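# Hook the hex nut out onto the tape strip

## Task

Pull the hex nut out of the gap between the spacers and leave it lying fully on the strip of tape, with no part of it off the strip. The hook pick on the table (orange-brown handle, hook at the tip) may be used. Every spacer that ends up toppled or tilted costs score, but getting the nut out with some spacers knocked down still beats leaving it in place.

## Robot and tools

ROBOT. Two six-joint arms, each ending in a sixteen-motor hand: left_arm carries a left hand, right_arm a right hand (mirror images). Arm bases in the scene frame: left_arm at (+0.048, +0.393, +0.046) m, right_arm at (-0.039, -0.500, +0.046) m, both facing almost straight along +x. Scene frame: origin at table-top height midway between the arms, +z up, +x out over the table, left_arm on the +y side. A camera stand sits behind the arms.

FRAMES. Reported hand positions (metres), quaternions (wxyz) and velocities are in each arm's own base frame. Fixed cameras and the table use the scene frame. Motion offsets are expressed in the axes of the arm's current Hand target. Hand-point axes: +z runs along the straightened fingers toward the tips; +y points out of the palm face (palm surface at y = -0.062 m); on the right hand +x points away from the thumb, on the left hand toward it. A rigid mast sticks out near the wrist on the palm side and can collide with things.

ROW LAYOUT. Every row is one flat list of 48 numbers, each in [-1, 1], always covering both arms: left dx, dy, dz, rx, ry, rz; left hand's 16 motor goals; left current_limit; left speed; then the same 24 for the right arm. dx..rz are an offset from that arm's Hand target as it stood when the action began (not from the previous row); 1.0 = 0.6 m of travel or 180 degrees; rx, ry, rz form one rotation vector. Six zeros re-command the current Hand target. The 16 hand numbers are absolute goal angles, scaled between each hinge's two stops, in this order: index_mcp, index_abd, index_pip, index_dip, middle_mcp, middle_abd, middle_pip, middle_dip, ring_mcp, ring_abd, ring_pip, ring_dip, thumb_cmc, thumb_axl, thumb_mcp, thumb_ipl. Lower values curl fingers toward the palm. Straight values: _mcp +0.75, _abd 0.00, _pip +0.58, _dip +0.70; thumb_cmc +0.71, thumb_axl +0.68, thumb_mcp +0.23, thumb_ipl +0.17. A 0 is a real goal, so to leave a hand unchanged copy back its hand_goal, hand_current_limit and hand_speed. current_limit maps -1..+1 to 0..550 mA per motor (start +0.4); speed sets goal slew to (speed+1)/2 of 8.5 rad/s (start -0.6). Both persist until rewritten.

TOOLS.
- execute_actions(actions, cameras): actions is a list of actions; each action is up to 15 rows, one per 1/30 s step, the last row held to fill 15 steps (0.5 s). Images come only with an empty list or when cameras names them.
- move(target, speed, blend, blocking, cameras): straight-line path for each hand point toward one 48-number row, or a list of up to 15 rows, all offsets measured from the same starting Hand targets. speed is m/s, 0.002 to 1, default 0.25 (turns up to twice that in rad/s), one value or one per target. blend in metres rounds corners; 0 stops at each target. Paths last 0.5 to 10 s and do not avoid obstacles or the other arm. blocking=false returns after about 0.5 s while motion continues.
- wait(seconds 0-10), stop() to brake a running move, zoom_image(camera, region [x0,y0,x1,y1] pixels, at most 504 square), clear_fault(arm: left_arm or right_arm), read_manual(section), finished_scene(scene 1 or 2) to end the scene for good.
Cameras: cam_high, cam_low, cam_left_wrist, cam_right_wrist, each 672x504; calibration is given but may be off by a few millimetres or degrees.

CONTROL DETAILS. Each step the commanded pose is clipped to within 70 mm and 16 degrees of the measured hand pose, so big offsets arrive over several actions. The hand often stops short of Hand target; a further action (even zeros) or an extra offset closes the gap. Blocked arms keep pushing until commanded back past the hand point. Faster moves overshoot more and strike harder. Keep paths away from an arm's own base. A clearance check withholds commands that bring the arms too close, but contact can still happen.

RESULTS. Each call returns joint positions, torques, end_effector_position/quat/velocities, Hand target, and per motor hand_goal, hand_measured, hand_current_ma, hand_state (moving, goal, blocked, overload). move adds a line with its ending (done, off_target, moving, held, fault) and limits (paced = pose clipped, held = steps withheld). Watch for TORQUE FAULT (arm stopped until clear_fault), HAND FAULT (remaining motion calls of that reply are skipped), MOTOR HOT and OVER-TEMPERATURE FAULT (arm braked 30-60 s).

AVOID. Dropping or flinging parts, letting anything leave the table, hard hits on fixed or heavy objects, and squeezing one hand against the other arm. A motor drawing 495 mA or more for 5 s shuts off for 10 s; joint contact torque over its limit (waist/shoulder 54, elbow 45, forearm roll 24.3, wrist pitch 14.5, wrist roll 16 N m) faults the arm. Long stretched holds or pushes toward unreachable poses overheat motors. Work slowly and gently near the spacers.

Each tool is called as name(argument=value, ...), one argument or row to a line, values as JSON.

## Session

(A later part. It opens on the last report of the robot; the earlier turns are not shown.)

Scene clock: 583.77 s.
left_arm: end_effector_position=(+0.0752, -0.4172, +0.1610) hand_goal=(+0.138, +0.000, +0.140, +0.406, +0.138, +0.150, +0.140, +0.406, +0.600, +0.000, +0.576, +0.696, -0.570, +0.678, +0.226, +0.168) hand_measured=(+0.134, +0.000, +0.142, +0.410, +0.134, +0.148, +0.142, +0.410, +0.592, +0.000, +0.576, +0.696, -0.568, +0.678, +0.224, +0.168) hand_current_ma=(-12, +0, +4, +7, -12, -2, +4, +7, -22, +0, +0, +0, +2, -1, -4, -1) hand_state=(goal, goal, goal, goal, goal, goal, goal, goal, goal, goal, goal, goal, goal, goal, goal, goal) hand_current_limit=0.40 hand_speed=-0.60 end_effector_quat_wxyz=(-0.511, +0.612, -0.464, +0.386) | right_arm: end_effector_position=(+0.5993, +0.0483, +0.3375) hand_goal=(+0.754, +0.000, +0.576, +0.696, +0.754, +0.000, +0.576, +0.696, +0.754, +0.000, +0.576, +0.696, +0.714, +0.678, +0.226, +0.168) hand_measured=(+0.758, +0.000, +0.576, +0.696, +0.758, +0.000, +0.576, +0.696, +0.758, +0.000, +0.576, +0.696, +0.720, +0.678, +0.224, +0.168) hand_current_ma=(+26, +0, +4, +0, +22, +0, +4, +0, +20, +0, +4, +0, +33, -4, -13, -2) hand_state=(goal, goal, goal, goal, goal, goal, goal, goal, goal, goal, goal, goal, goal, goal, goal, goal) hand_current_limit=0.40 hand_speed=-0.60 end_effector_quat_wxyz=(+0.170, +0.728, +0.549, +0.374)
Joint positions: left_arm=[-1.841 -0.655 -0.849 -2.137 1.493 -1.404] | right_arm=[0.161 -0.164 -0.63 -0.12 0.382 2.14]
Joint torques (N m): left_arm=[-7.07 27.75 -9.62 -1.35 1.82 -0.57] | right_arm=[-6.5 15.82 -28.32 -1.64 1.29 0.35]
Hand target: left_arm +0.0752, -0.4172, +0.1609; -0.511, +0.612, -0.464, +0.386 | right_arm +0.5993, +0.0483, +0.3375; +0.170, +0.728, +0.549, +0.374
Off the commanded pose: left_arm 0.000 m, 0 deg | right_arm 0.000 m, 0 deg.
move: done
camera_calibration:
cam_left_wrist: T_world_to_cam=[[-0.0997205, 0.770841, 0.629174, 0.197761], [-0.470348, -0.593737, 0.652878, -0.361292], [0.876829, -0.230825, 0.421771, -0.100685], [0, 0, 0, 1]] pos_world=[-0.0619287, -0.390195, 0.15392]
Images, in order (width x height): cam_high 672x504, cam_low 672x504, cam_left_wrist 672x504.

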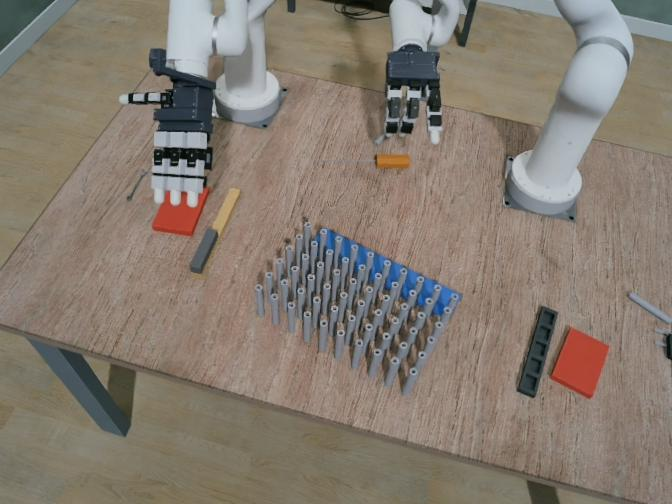

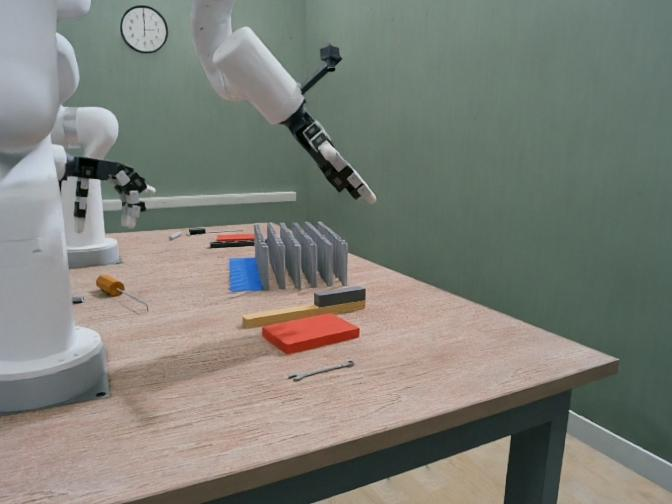

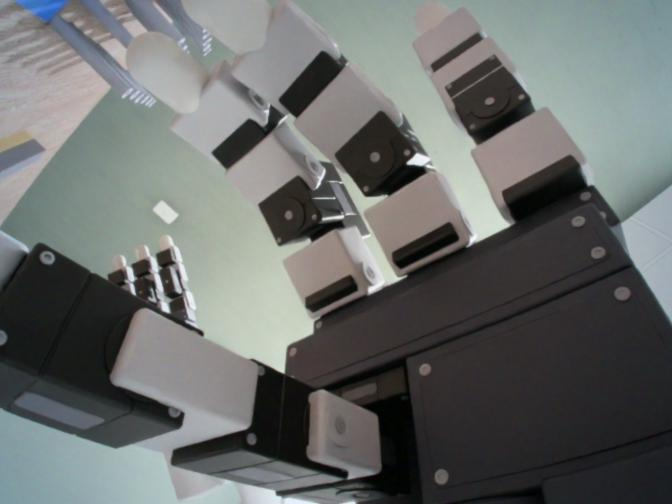

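move(
  target=[0,0.196,0.0404,0,0,0, 0.137,0,0.139,0.406,0.137,0.15,0.139,0.406,0.6,0,0.576,0.696,-0.571,0.678,0.226,0.168,0.4,-0.6, 0,0,0,0,0,0, 0.754,0,0.576,0.696,0.754,0,0.576,0.696,0.754,0,0.576,0.696,0.714,0.678,0.226,0.168,0.4,-0.6],
  speed=0.15,
  cameras=["cam_high","cam_left_wrist","cam_low"],
)

zoom_image(
  camera="cam_low",
  region=[50, 200, 200, 330],
)

zoom_image(
  camera="cam_high",
  region=[340, 100, 460, 200],
)

Scene clock: 610.33 s.
left_arm: end_effector_position=(+0.0778, -0.4164, +0.0409) hand_goal=(+0.138, +0.000, +0.140, +0.406, +0.138, +0.150, +0.140, +0.406, +0.600, +0.000, +0.576, +0.696, -0.570, +0.678, +0.226, +0.168) hand_measured=(+0.134, +0.000, +0.142, +0.410, +0.134, +0.148, +0.142, +0.410, +0.592, +0.000, +0.576, +0.696, -0.568, +0.678, +0.224, +0.168) hand_current_ma=(-12, +0, +4, +7, -12, -2, +4, +7, -22, +0, +0, +0, +2, -1, -4, -1) hand_state=(goal, goal, goal, goal, goal, goal, goal, goal, goal, goal, goal, goal, goal, goal, goal, goal) hand_current_limit=0.40 hand_speed=-0.60 end_effector_quat_wxyz=(-0.511, +0.612, -0.464, +0.386) | right_arm: end_effector_position=(+0.5993, +0.0483, +0.3375) hand_goal=(+0.754, +0.000, +0.576, +0.696, +0.754, +0.000, +0.576, +0.696, +0.754, +0.000, +0.576, +0.696, +0.714, +0.678, +0.226, +0.168) hand_measured=(+0.758, +0.000, +0.576, +0.696, +0.758, +0.000, +0.576, +0.696, +0.758, +0.000, +0.576, +0.696, +0.720, +0.678, +0.224, +0.168) hand_current_ma=(+26, +0, +4, +0, +22, +0, +4, +0, +20, +0, +4, +0, +33, -4, -13, -2) hand_state=(goal, goal, goal, goal, goal, goal, goal, goal, goal, goal, goal, goal, goal, goal, goal, goal) hand_current_limit=0.40 hand_speed=-0.60 end_effector_quat_wxyz=(+0.170, +0.728, +0.549, +0.374)
Joint positions: left_arm=[-1.836 -0.95 -0.946 -2.11 1.388 -1.574] | right_arm=[0.161 -0.164 -0.63 -0.12 0.382 2.14]
Joint torques (N m): left_arm=[4.63 33.21 -6.61 0.96 0.38 -0.69] | right_arm=[-5.04 16.29 -28 -0.96 1.25 0.27]
Hand target: left_arm +0.0778, -0.4164, +0.0409; -0.511, +0.612, -0.464, +0.386 | right_arm +0.5993, +0.0483, +0.3375; +0.170, +0.728, +0.549, +0.374
Off the commanded pose: left_arm 0.000 m, 0 deg | right_arm 0.000 m, 0 deg.
move: done
camera_calibration:
cam_left_wrist: T_world_to_cam=[[-0.0997205, 0.770841, 0.629174, 0.272904], [-0.470348, -0.593737, 0.652878, -0.281249], [0.876829, -0.230825, 0.421771, -0.0521677], [0, 0, 0, 1]] pos_world=[-0.0593287, -0.389395, 0.0339199]
Images, in order (width x height): cam_high 672x504, cam_low 672x504, cam_left_wrist 672x504.

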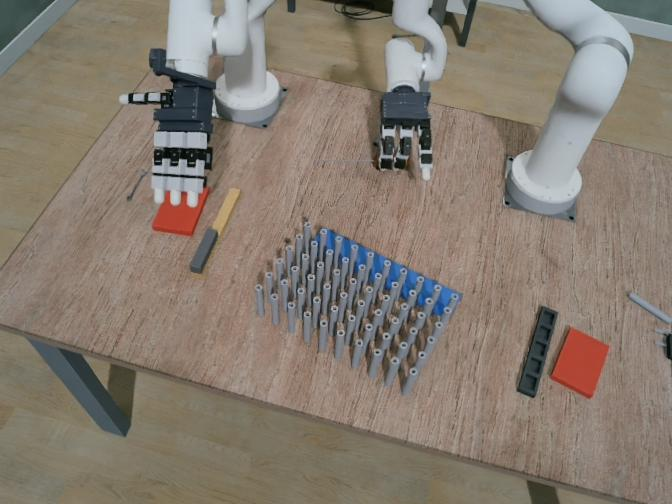

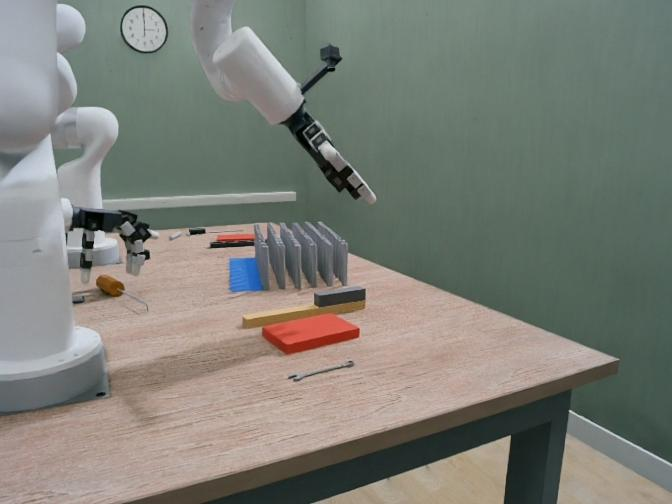

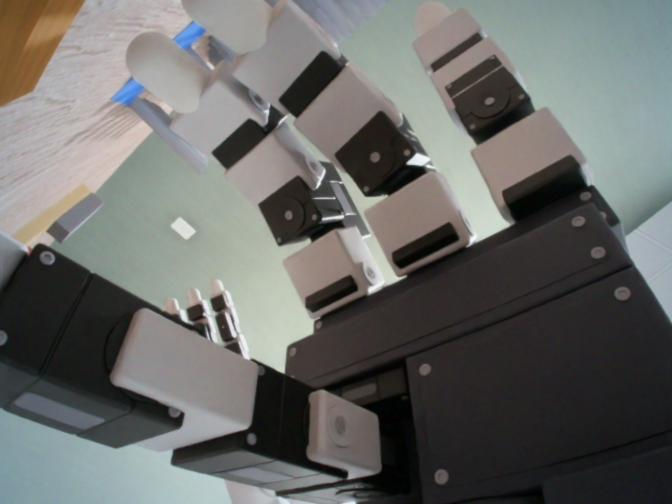

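Scaled by 3.360 from the camera's 672x504 image, which has a finer 960x720 frame.

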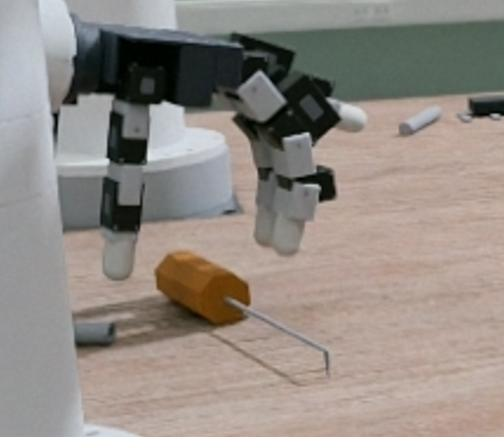

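Scaled by 4.200 from the camera's 672x504 image, which has a finer 960x720 frame.

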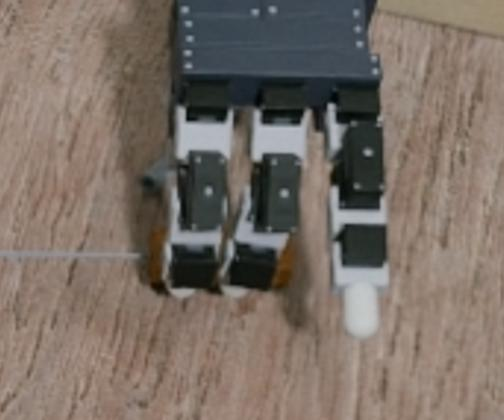

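move(
  target=[0,0.0533,0.0094,0,0,0, 0.137,0,0.139,0.406,0.137,0.15,0.139,0.406,0.6,0,0.576,0.696,-0.571,0.678,0.226,0.168,0.4,-0.6, 0,0,0,0,0,0, 0.754,0,0.576,0.696,0.754,0,0.576,0.696,0.754,0,0.576,0.696,0.714,0.678,0.226,0.168,0.4,-0.6],
  speed=0.06,
  cameras=["cam_high","cam_left_wrist","cam_low"],
)

zoom_image(
  camera="cam_low",
  region=[50, 200, 200, 330],
)

zoom_image(
  camera="cam_high",
  region=[340, 100, 460, 200],
)

Scene clock: 617.33 s.
left_arm: end_effector_position=(+0.0776, -0.4165, +0.0085) hand_goal=(+0.138, +0.000, +0.140, +0.406, +0.138, +0.150, +0.140, +0.406, +0.600, +0.000, +0.576, +0.696, -0.570, +0.678, +0.226, +0.168) hand_measured=(+0.134, +0.000, +0.142, +0.410, +0.134, +0.148, +0.142, +0.410, +0.592, +0.000, +0.576, +0.696, -0.568, +0.678, +0.224, +0.168) hand_current_ma=(-12, +0, +4, +7, -12, -2, +4, +7, -22, +0, +0, +0, +2, -1, -4, -1) hand_state=(goal, goal, goal, goal, goal, goal, goal, goal, goal, goal, goal, goal, goal, goal, goal, goal) hand_current_limit=0.40 hand_speed=-0.60 end_effector_quat_wxyz=(-0.511, +0.612, -0.464, +0.386) | right_arm: end_effector_position=(+0.5993, +0.0483, +0.3375) hand_goal=(+0.754, +0.000, +0.576, +0.696, +0.754, +0.000, +0.576, +0.696, +0.754, +0.000, +0.576, +0.696, +0.714, +0.678, +0.226, +0.168) hand_measured=(+0.758, +0.000, +0.576, +0.696, +0.758, +0.000, +0.576, +0.696, +0.758, +0.000, +0.576, +0.696, +0.720, +0.678, +0.224, +0.168) hand_current_ma=(+26, +0, +4, +0, +22, +0, +4, +0, +20, +0, +4, +0, +33, -4, -13, -2) hand_state=(goal, goal, goal, goal, goal, goal, goal, goal, goal, goal, goal, goal, goal, goal, goal, goal) hand_current_limit=0.40 hand_speed=-0.60 end_effector_quat_wxyz=(+0.170, +0.728, +0.549, +0.374)
Joint positions: left_arm=[-1.836 -1.033 -0.988 -2.104 1.367 -1.61] | right_arm=[0.161 -0.164 -0.63 -0.12 0.382 2.14]
Joint torques (N m): left_arm=[-6.98 33.43 -6.41 1.06 0.44 -0.69] | right_arm=[-5.48 15.79 -27.94 -1.7 1.25 0.32]
Hand target: left_arm +0.0776, -0.4165, +0.0084; -0.511, +0.612, -0.464, +0.386 | right_arm +0.5993, +0.0483, +0.3375; +0.170, +0.728, +0.549, +0.374
Off the commanded pose: left_arm 0.000 m, 0 deg | right_arm 0.000 m, 0 deg.
move: done
camera_calibration:
cam_left_wrist: T_world_to_cam=[[-0.0996532, 0.770823, 0.629207, 0.293329], [-0.4704, -0.593724, 0.652852, -0.260123], [0.876809, -0.23092, 0.421762, -0.038323], [0, 0, 0, 1]] pos_world=[-0.0595285, -0.389395, 0.00142004]
Images, in order (width x height): cam_high 672x504, cam_low 672x504, cam_left_wrist 672x504.

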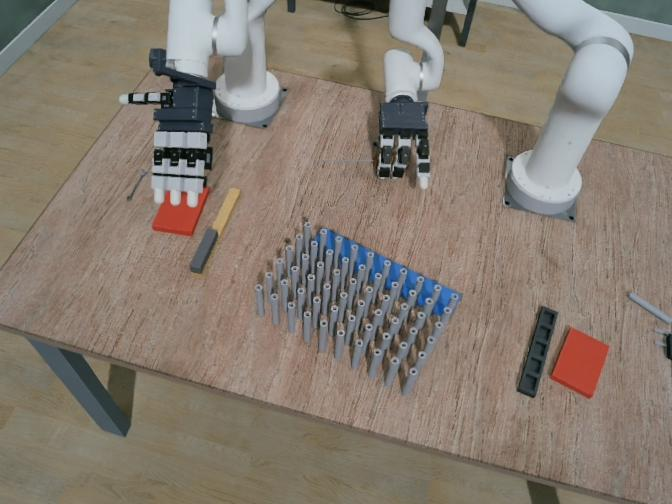

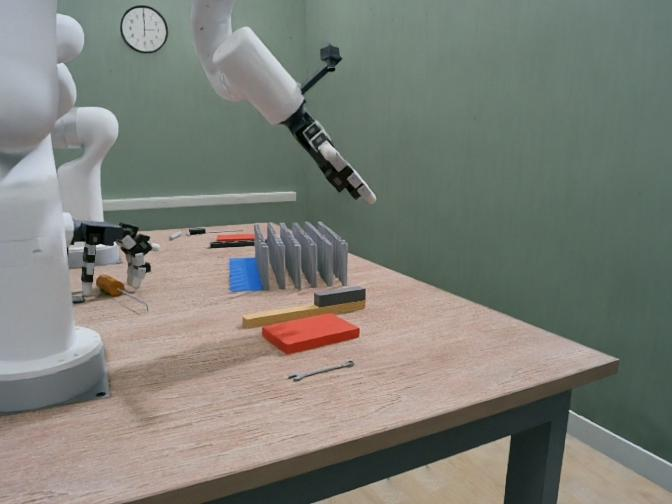

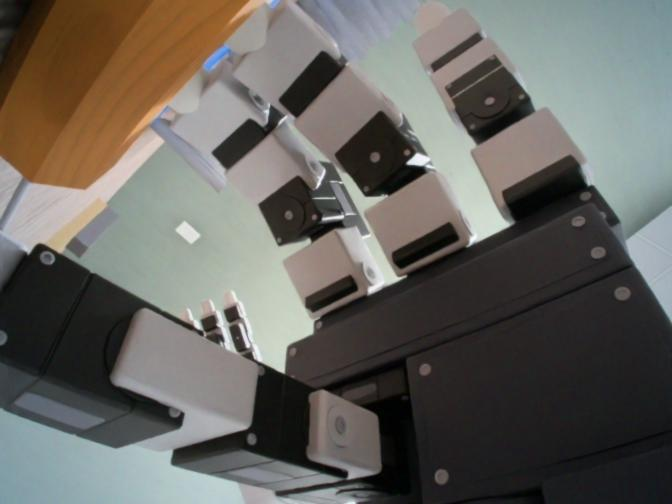

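Scaled by 3.360 from the camera's 672x504 image, which has a finer 960x720 frame.

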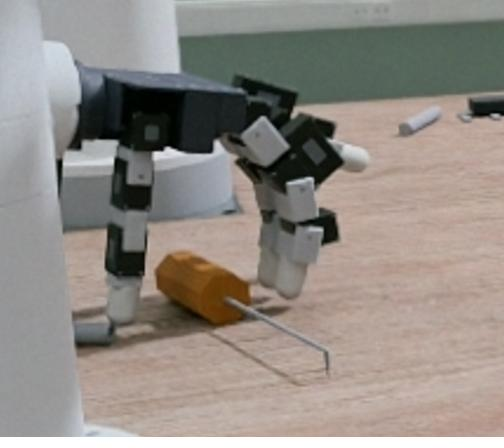

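Scaled by 4.200 from the camera's 672x504 image, which has a finer 960x720 frame.

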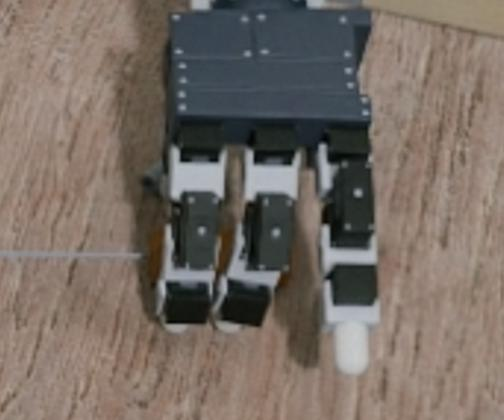

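move(
  target=[0,0,0,0,0,0, -0.096,0,0.139,0.406,-0.096,0.15,0.139,0.406,0.6,0,0.576,0.696,-0.571,0.678,0.112,-0.049,0.2,-0.85, 0,0,0,0,0,0, 0.754,0,0.576,0.696,0.754,0,0.576,0.696,0.754,0,0.576,0.696,0.714,0.678,0.226,0.168,0.4,-0.6],
  cameras=["cam_high","cam_left_wrist","cam_low"],
)

zoom_image(
  camera="cam_low",
  region=[50, 200, 200, 330],
)

zoom_image(
  camera="cam_high",
  region=[340, 100, 460, 200],
)

Scene clock: 628.90 s.
left_arm: end_effector_position=(+0.0776, -0.4165, +0.0084) hand_goal=(-0.096, +0.000, +0.140, +0.406, -0.096, +0.150, +0.140, +0.406, +0.600, +0.000, +0.576, +0.696, -0.570, +0.678, +0.112, -0.048) hand_measured=(-0.076, +0.000, +0.148, +0.410, -0.080, +0.148, +0.148, +0.410, +0.592, +0.000, +0.576, +0.696, -0.568, +0.678, +0.128, -0.024) hand_current_ma=(+68, +0, +19, +7, +47, -2, +19, +7, -22, +0, +0, +0, +3, -1, +67, +104) hand_state=(blocked, goal, goal, goal, goal, goal, goal, goal, goal, goal, goal, goal, goal, goal, goal, blocked) hand_current_limit=0.20 hand_speed=-0.85 end_effector_quat_wxyz=(-0.511, +0.612, -0.464, +0.386) | right_arm: end_effector_position=(+0.5993, +0.0483, +0.3375) hand_goal=(+0.754, +0.000, +0.576, +0.696, +0.754, +0.000, +0.576, +0.696, +0.754, +0.000, +0.576, +0.696, +0.714, +0.678, +0.226, +0.168) hand_measured=(+0.758, +0.000, +0.576, +0.696, +0.758, +0.000, +0.576, +0.696, +0.758, +0.000, +0.576, +0.696, +0.720, +0.678, +0.224, +0.168) hand_current_ma=(+26, +0, +4, +0, +22, +0, +4, +0, +20, +0, +4, +0, +33, -4, -13, -2) hand_state=(goal, goal, goal, goal, goal, goal, goal, goal, goal, goal, goal, goal, goal, goal, goal, goal) hand_current_limit=0.40 hand_speed=-0.60 end_effector_quat_wxyz=(+0.170, +0.728, +0.549, +0.374)
Joint positions: left_arm=[-1.836 -1.033 -0.988 -2.104 1.367 -1.61] | right_arm=[0.161 -0.164 -0.63 -0.12 0.382 2.14]
Joint torques (N m): left_arm=[-6.58 33.5 -6.16 1.11 0.61 -0.47] | right_arm=[-6.09 16.7 -28.25 -1.41 1.27 0.46]
Hand target: left_arm +0.0776, -0.4165, +0.0084; -0.511, +0.612, -0.464, +0.386 | right_arm +0.5993, +0.0483, +0.3375; +0.170, +0.728, +0.549, +0.374
Off the commanded pose: left_arm 0.000 m, 0 deg | right_arm 0.000 m, 0 deg.
move: done
camera_calibration:
cam_left_wrist: T_world_to_cam=[[-0.0996532, 0.770823, 0.629207, 0.293329], [-0.4704, -0.593724, 0.652852, -0.260123], [0.876809, -0.23092, 0.421762, -0.038323], [0, 0, 0, 1]] pos_world=[-0.0595285, -0.389395, 0.00142004]
Images, in order (width x height): cam_high 672x504, cam_low 672x504, cam_left_wrist 672x504.

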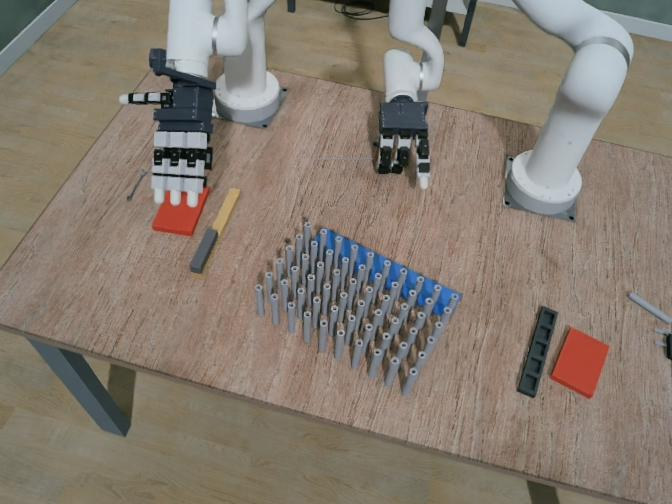

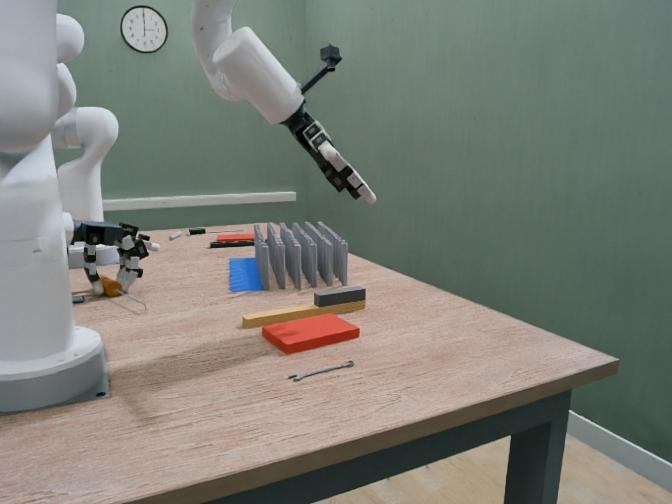

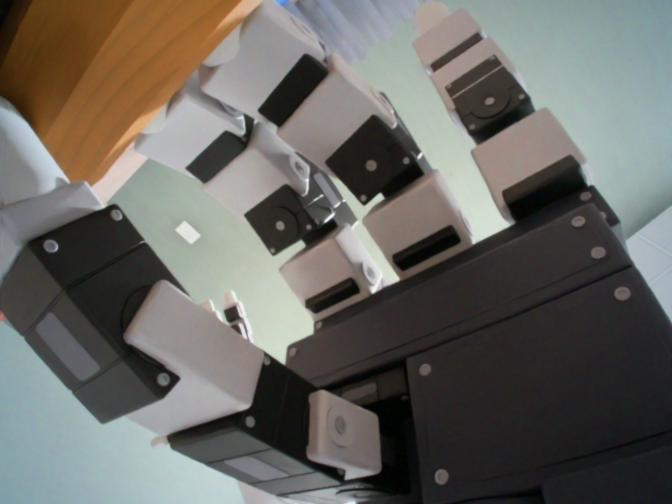

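Scaled by 3.360 from the camera's 672x504 image, which has a finer 960x720 frame.

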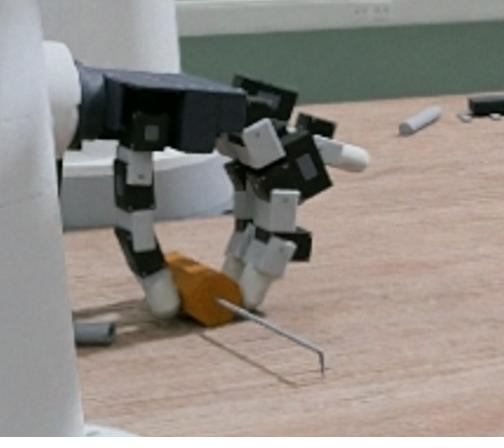

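Scaled by 4.200 from the camera's 672x504 image, which has a finer 960x720 frame.

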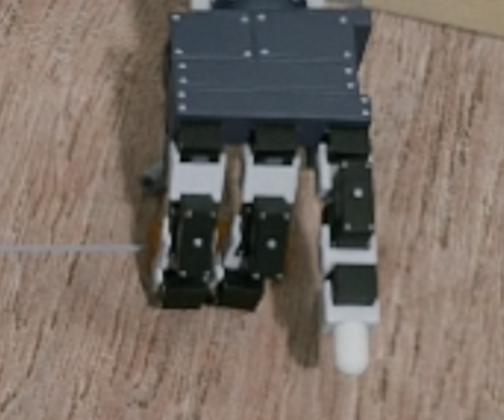

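move(
  target=[0,0,0,0,0,0, -0.125,0,0.12,0.406,-0.125,0.15,0.12,0.406,0.6,0,0.576,0.696,-0.571,0.678,0.055,-0.1,0.3,-0.85, 0,0,0,0,0,0, 0.754,0,0.576,0.696,0.754,0,0.576,0.696,0.754,0,0.576,0.696,0.714,0.678,0.226,0.168,0.4,-0.6],
  cameras=["cam_left_wrist","cam_low"],
)

zoom_image(
  camera="cam_low",
  region=[50, 200, 200, 330],
)

Scene clock: 639.60 s.
left_arm: end_effector_position=(+0.0776, -0.4165, +0.0084) hand_goal=(-0.124, +0.000, +0.120, +0.406, -0.124, +0.150, +0.120, +0.406, +0.600, +0.000, +0.576, +0.696, -0.570, +0.678, +0.056, -0.100) hand_measured=(-0.076, +0.000, +0.148, +0.418, -0.084, +0.148, +0.148, +0.418, +0.592, +0.000, +0.576, +0.696, -0.566, +0.678, +0.128, -0.044) hand_current_ma=(+180, +0, +88, +35, +151, -5, +88, +31, -22, +0, +0, +0, +10, -1, +357, +287) hand_state=(blocked, goal, blocked, goal, blocked, goal, blocked, goal, goal, goal, goal, goal, goal, goal, blocked, blocked) hand_current_limit=0.30 hand_speed=-0.85 end_effector_quat_wxyz=(-0.511, +0.612, -0.464, +0.386) | right_arm: end_effector_position=(+0.5993, +0.0483, +0.3375) hand_goal=(+0.754, +0.000, +0.576, +0.696, +0.754, +0.000, +0.576, +0.696, +0.754, +0.000, +0.576, +0.696, +0.714, +0.678, +0.226, +0.168) hand_measured=(+0.758, +0.000, +0.576, +0.696, +0.758, +0.000, +0.576, +0.696, +0.758, +0.000, +0.576, +0.696, +0.720, +0.678, +0.224, +0.168) hand_current_ma=(+26, +0, +4, +0, +22, +0, +4, +0, +20, +0, +4, +0, +33, -4, -13, -2) hand_state=(goal, goal, goal, goal, goal, goal, goal, goal, goal, goal, goal, goal, goal, goal, goal, goal) hand_current_limit=0.40 hand_speed=-0.60 end_effector_quat_wxyz=(+0.170, +0.728, +0.549, +0.374)
Joint positions: left_arm=[-1.836 -1.033 -0.988 -2.104 1.367 -1.61] | right_arm=[0.161 -0.164 -0.63 -0.12 0.382 2.14]
Joint torques (N m): left_arm=[-0.09 37.42 -4.61 0.26 1.36 -0.29] | right_arm=[-6.09 19.38 -27.7 -0.83 1.12 0.34]
Hand target: left_arm +0.0776, -0.4165, +0.0084; -0.511, +0.612, -0.464, +0.386 | right_arm +0.5993, +0.0483, +0.3375; +0.170, +0.728, +0.549, +0.374
Off the commanded pose: left_arm 0.000 m, 0 deg | right_arm 0.000 m, 0 deg.
move: done
camera_calibration:
cam_left_wrist: T_world_to_cam=[[-0.0996532, 0.770823, 0.629207, 0.293329], [-0.4704, -0.593724, 0.652852, -0.260123], [0.876809, -0.23092, 0.421762, -0.038323], [0, 0, 0, 1]] pos_world=[-0.0595285, -0.389395, 0.00142004]
Images, in order (width x height): cam_low 672x504, cam_left_wrist 672x504.

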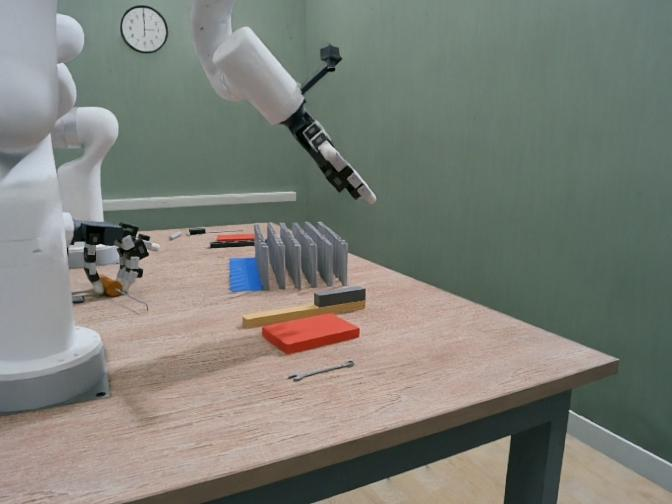

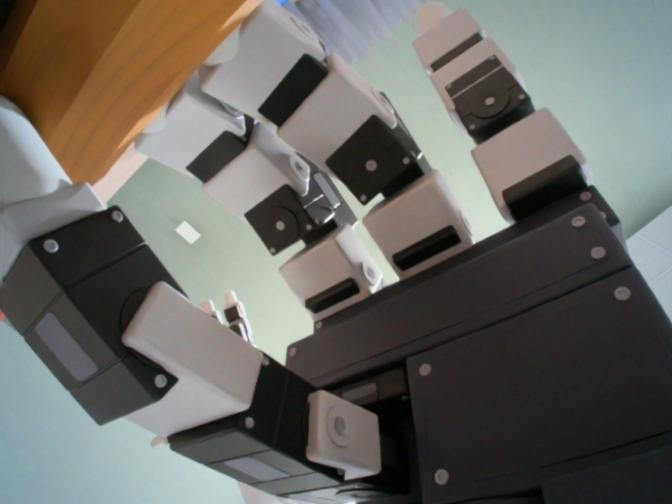

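Scaled by 3.360 from the camera's 672x504 image, which has a finer 960x720 frame.

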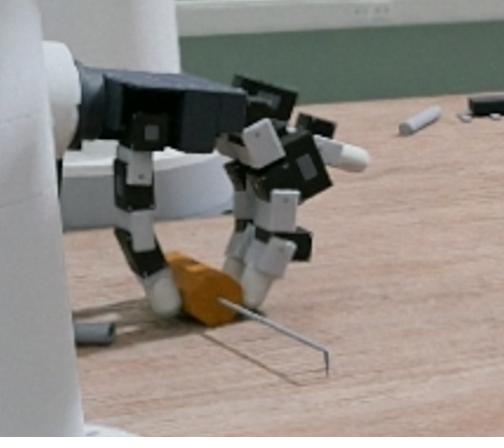

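move(
  target=[0,-0.1642,-0.0289,0,0,0, -0.125,0,0.12,0.406,-0.125,0.15,0.12,0.406,0.6,0,0.576,0.696,-0.571,0.678,0.055,-0.1,0.3,-0.85, 0,0,0,0,0,0, 0.754,0,0.576,0.696,0.754,0,0.576,0.696,0.754,0,0.576,0.696,0.714,0.678,0.226,0.168,0.4,-0.6],
  speed=0.1,
  cameras=["cam_high","cam_left_wrist","cam_low"],
)

zoom_image(
  camera="cam_low",
  region=[50, 150, 200, 330],
)

zoom_image(
  camera="cam_high",
  region=[300, 60, 460, 200],
)

Scene clock: 649.07 s.
left_arm: end_effector_position=(+0.0783, -0.4163, +0.1084) hand_goal=(-0.124, +0.000, +0.120, +0.406, -0.124, +0.150, +0.120, +0.406, +0.600, +0.000, +0.576, +0.696, -0.570, +0.678, +0.056, -0.100) hand_measured=(-0.076, +0.000, +0.148, +0.422, -0.084, +0.148, +0.148, +0.418, +0.592, +0.000, +0.576, +0.696, -0.564, +0.678, +0.128, -0.046) hand_current_ma=(+180, +0, +91, +45, +151, -5, +88, +31, -22, +0, +0, +0, +15, +0, +358, +279) hand_state=(blocked, goal, blocked, goal, blocked, goal, blocked, goal, goal, goal, goal, goal, goal, goal, blocked, blocked) hand_current_limit=0.30 hand_speed=-0.85 end_effector_quat_wxyz=(-0.511, +0.612, -0.464, +0.386) | right_arm: end_effector_position=(+0.5993, +0.0483, +0.3375) hand_goal=(+0.754, +0.000, +0.576, +0.696, +0.754, +0.000, +0.576, +0.696, +0.754, +0.000, +0.576, +0.696, +0.714, +0.678, +0.226, +0.168) hand_measured=(+0.758, +0.000, +0.576, +0.696, +0.758, +0.000, +0.576, +0.696, +0.758, +0.000, +0.576, +0.696, +0.720, +0.678, +0.224, +0.168) hand_current_ma=(+26, +0, +4, +0, +22, +0, +4, +0, +20, +0, +4, +0, +33, -4, -13, -2) hand_state=(goal, goal, goal, goal, goal, goal, goal, goal, goal, goal, goal, goal, goal, goal, goal, goal) hand_current_limit=0.40 hand_speed=-0.60 end_effector_quat_wxyz=(+0.170, +0.728, +0.549, +0.374)
Joint positions: left_arm=[-1.835 -0.781 -0.879 -2.123 1.441 -1.486] | right_arm=[0.161 -0.164 -0.63 -0.12 0.382 2.14]
Joint torques (N m): left_arm=[0.59 37.62 -5.65 -1.57 1.91 0.63] | right_arm=[-6.15 18.92 -26.88 -1.52 1.06 0.49]
Hand target: left_arm +0.0782, -0.4163, +0.1085; -0.511, +0.612, -0.464, +0.386 | right_arm +0.5993, +0.0483, +0.3375; +0.170, +0.728, +0.549, +0.374
Off the commanded pose: left_arm 0.000 m, 0 deg | right_arm 0.000 m, 0 deg.
move: done
camera_calibration:
cam_left_wrist: T_world_to_cam=[[-0.0997868, 0.770759, 0.629264, 0.230352], [-0.470333, -0.593845, 0.652791, -0.325103], [0.876829, -0.230824, 0.421771, -0.0809642], [0, 0, 0, 1]] pos_world=[-0.0589288, -0.389295, 0.10142]
Images, in order (width x height): cam_high 672x504, cam_low 672x504, cam_left_wrist 672x504.

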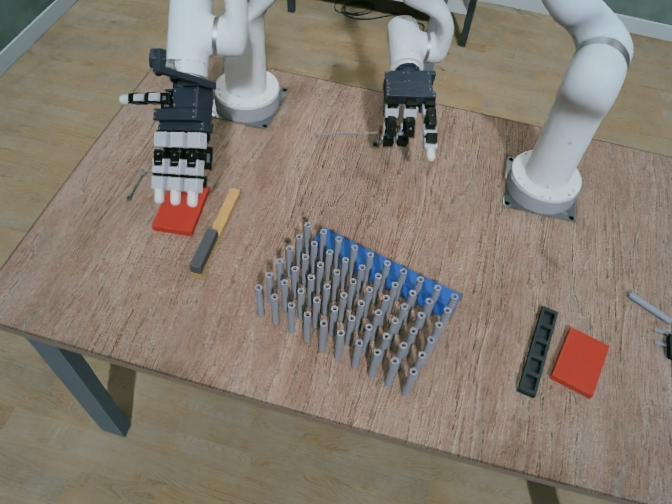

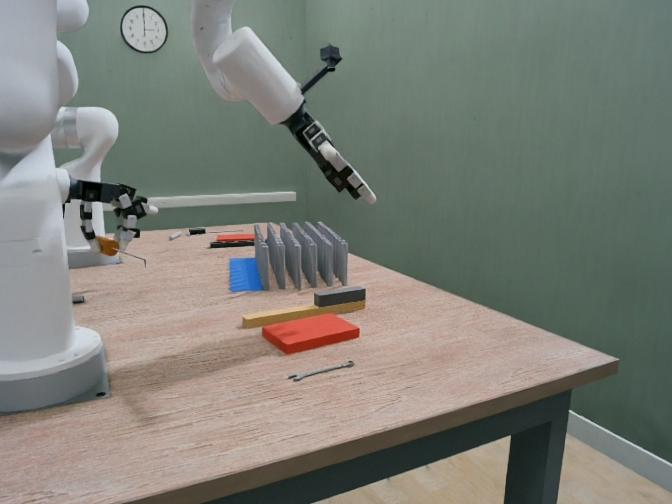

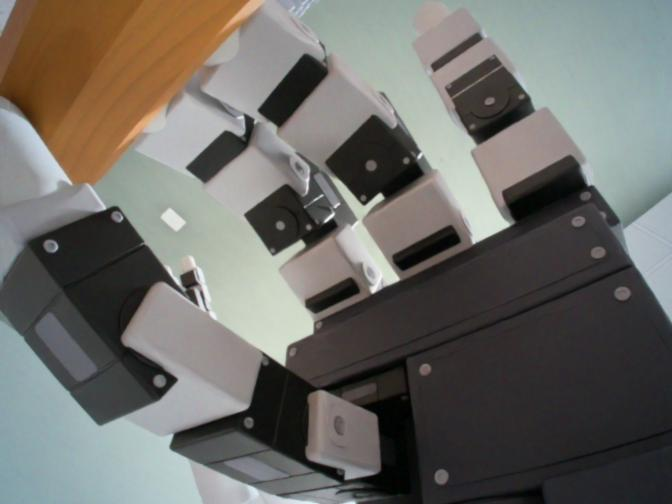

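Scaled by 2.800 from the camera's 672x504 image, which has a finer 960x720 frame.

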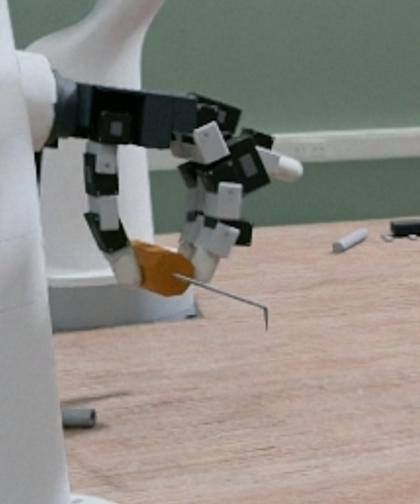

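Scaled by 3.150 from the camera's 672x504 image, which has a finer 960x720 frame.

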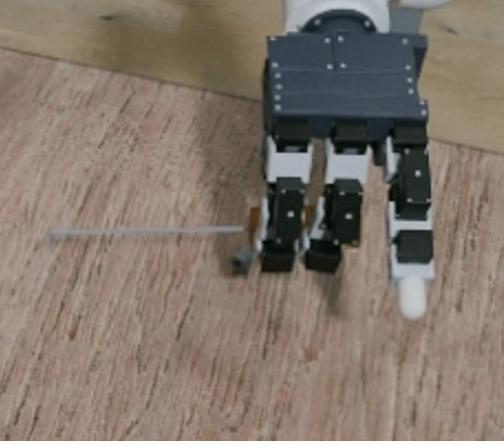

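zoom_image(
  camera="cam_high",
  region=[330, 290, 410, 370],
)

Scaled by 6.300 from the camera's 672x504 image, which has a finer 960x720 frame.

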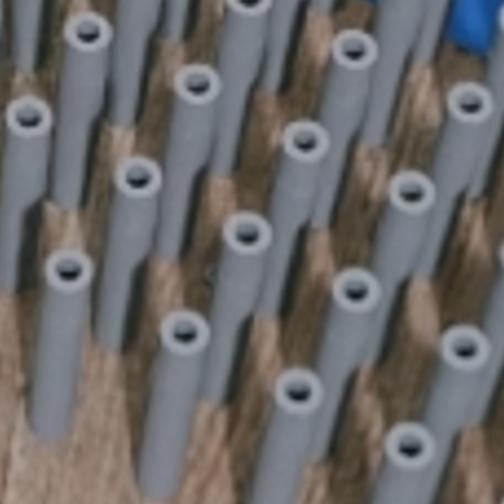

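zoom_image(
  camera="cam_high",
  region=[346, 316, 386, 346],
)

Scaled by 12.600 from the camera's 672x504 image, which has a finer 960x720 frame.

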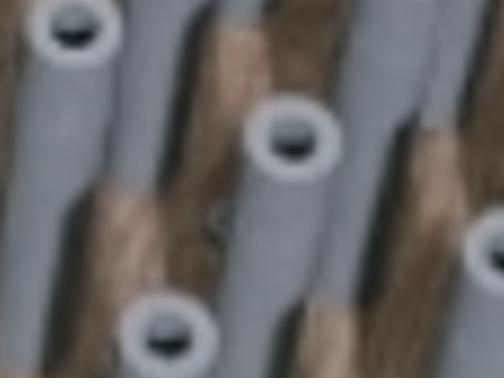

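move(
  target=[
    [0,-0.3718,-0.0655,0,0,0, -0.125,0,0.12,0.406,-0.125,0.15,0.12,0.406,0.6,0,0.576,0.696,-0.571,0.678,0.055,-0.1,0.3,-0.85, 0,0,0,0,0,0, 0.754,0,0.576,0.696,0.754,0,0.576,0.696,0.754,0,0.576,0.696,0.714,0.678,0.226,0.168,0.4,-0.6],
    [0.0847,-0.4338,0.2858,0.0943,0.0072,0.5023, -0.125,0,0.12,0.406,-0.125,0.15,0.12,0.406,0.6,0,0.576,0.696,-0.571,0.678,0.055,-0.1,0.3,-0.85, 0,0,0,0,0,0, 0.754,0,0.576,0.696,0.754,0,0.576,0.696,0.754,0,0.576,0.696,0.714,0.678,0.226,0.168,0.4,-0.6],
    [0.254,-0.5235,0.7945,0.0943,0.0072,0.5023, -0.125,0,0.12,0.406,-0.125,0.15,0.12,0.406,0.6,0,0.576,0.696,-0.571,0.678,0.055,-0.1,0.3,-0.85, 0,0,0,0,0,0, 0.754,0,0.576,0.696,0.754,0,0.576,0.696,0.754,0,0.576,0.696,0.714,0.678,0.226,0.168,0.4,-0.6],
  ],
  speed=0.22,
  blend=0.04,
  cameras=["cam_high","cam_left_wrist","cam_low"],
)

zoom_image(
  camera="cam_low",
  region=[200, 130, 400, 330],
)

zoom_image(
  camera="cam_high",
  region=[300, 200, 460, 360],
)

Scene clock: 775.03 s.
left_arm: end_effector_position=(+0.6253, -0.4204, +0.3318) hand_goal=(-0.124, +0.000, +0.120, +0.406, -0.124, +0.150, +0.120, +0.406, +0.600, +0.000, +0.576, +0.696, -0.570, +0.678, +0.056, -0.100) hand_measured=(-0.072, +0.004, +0.150, +0.422, -0.088, +0.154, +0.148, +0.418, +0.598, +0.002, +0.576, +0.696, -0.550, +0.680, +0.128, -0.054) hand_current_ma=(+202, +6, +99, +49, +134, +6, +88, +31, -5, +2, +0, +0, +65, +5, +357, +233) hand_state=(blocked, goal, blocked, goal, blocked, goal, blocked, goal, goal, goal, goal, goal, blocked, goal, blocked, blocked) hand_current_limit=0.30 hand_speed=-0.85 end_effector_quat_wxyz=(+0.705, -0.026, +0.709, +0.025) | right_arm: end_effector_position=(+0.5993, +0.0483, +0.3375) hand_goal=(+0.754, +0.000, +0.576, +0.696, +0.754, +0.000, +0.576, +0.696, +0.754, +0.000, +0.576, +0.696, +0.714, +0.678, +0.226, +0.168) hand_measured=(+0.758, +0.000, +0.576, +0.696, +0.758, +0.000, +0.576, +0.696, +0.758, +0.000, +0.576, +0.696, +0.720, +0.678, +0.224, +0.168) hand_current_ma=(+26, +0, +4, +0, +22, +0, +4, +0, +20, +0, +4, +0, +33, -4, -13, -2) hand_state=(goal, goal, goal, goal, goal, goal, goal, goal, goal, goal, goal, goal, goal, goal, goal, goal) hand_current_limit=0.40 hand_speed=-0.60 end_effector_quat_wxyz=(+0.170, +0.728, +0.549, +0.374)
Joint positions: left_arm=[-0.902 -0.863 -1.476 -1.067 1.236 0.528] | right_arm=[0.161 -0.164 -0.63 -0.12 0.382 2.14]
Joint torques (N m): left_arm=[5.26 40.54 -14.77 1.55 0.43 1.02] | right_arm=[-5.64 19.71 -27.11 -1.03 1.01 0.37]
Hand target: left_arm +0.6253, -0.4204, +0.3318; +0.705, -0.026, +0.709, +0.025 | right_arm +0.5993, +0.0483, +0.3375; +0.170, +0.728, +0.549, +0.374
Off the commanded pose: left_arm 0.000 m, 0 deg | right_arm 0.000 m, 0 deg.
move: done
camera_calibration:
cam_left_wrist: T_world_to_cam=[[0.0491758, -0.636351, 0.769831, -0.583736], [-0.683882, -0.583197, -0.438392, 0.284039], [0.727934, -0.504915, -0.463868, -0.384051], [0, 0, 0, 1]] pos_world=[0.502519, -0.399723, 0.395749]
Images, in order (width x height): cam_high 672x504, cam_low 672x504, cam_left_wrist 672x504.

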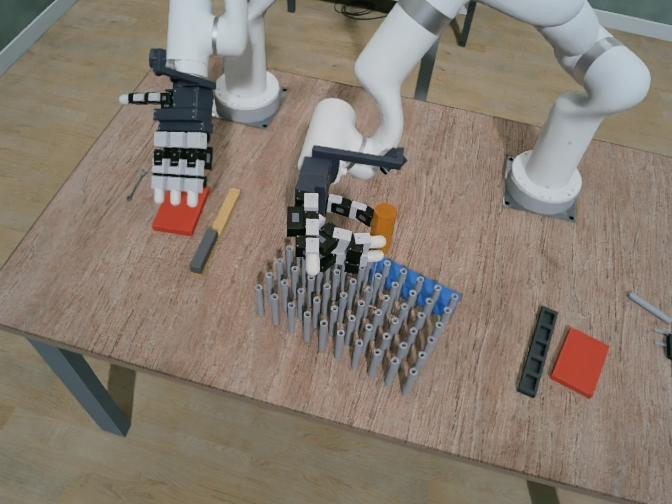

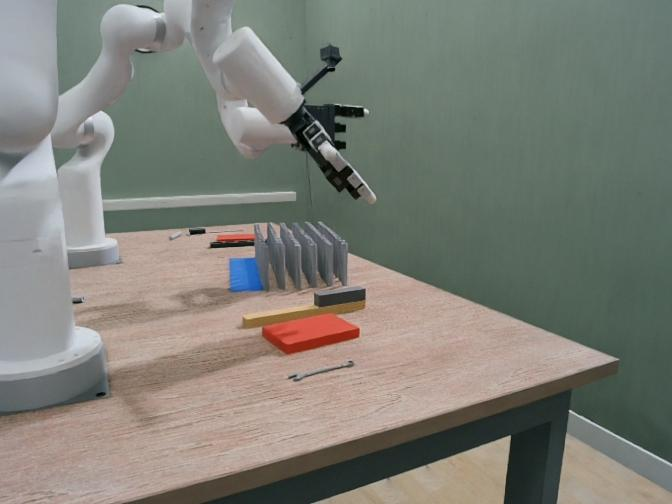

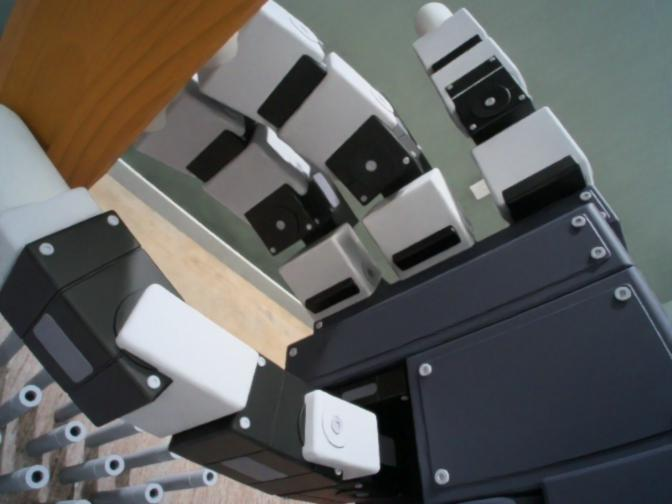

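Scaled by 2.520 from the camera's 672x504 image, which has a finer 960x720 frame.

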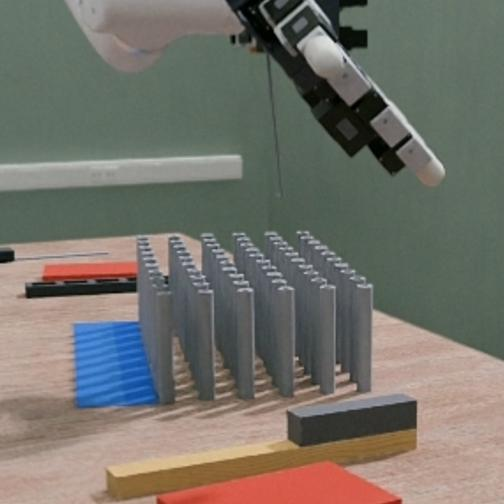

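Scaled by 3.150 from the camera's 672x504 image, which has a finer 960x720 frame.

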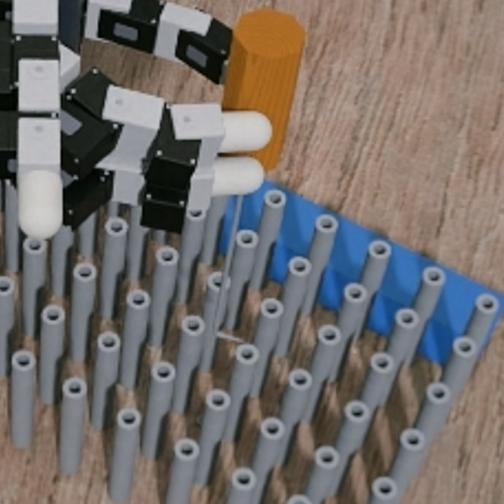

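zoom_image(
  camera="cam_high",
  region=[350, 290, 390, 320],
)

zoom_image(
  camera="cam_high",
  region=[340, 230, 400, 350],
)

zoom_image(
  camera="cam_low",
  region=[290, 140, 330, 220],
)

Scaled by 12.600 from the camera's 672x504 image, which has a finer 960x720 frame.

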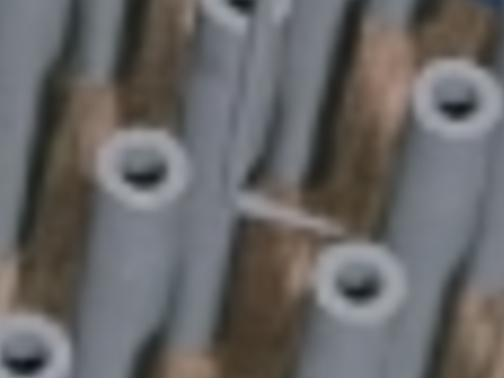

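Scaled by 4.200 from the camera's 672x504 image, which has a finer 960x720 frame.

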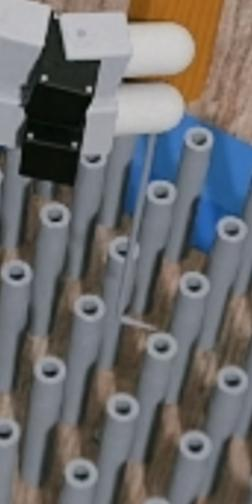

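Scaled by 6.300 from the camera's 672x504 image, which has a finer 960x720 frame.

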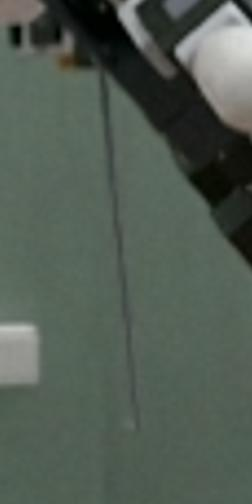

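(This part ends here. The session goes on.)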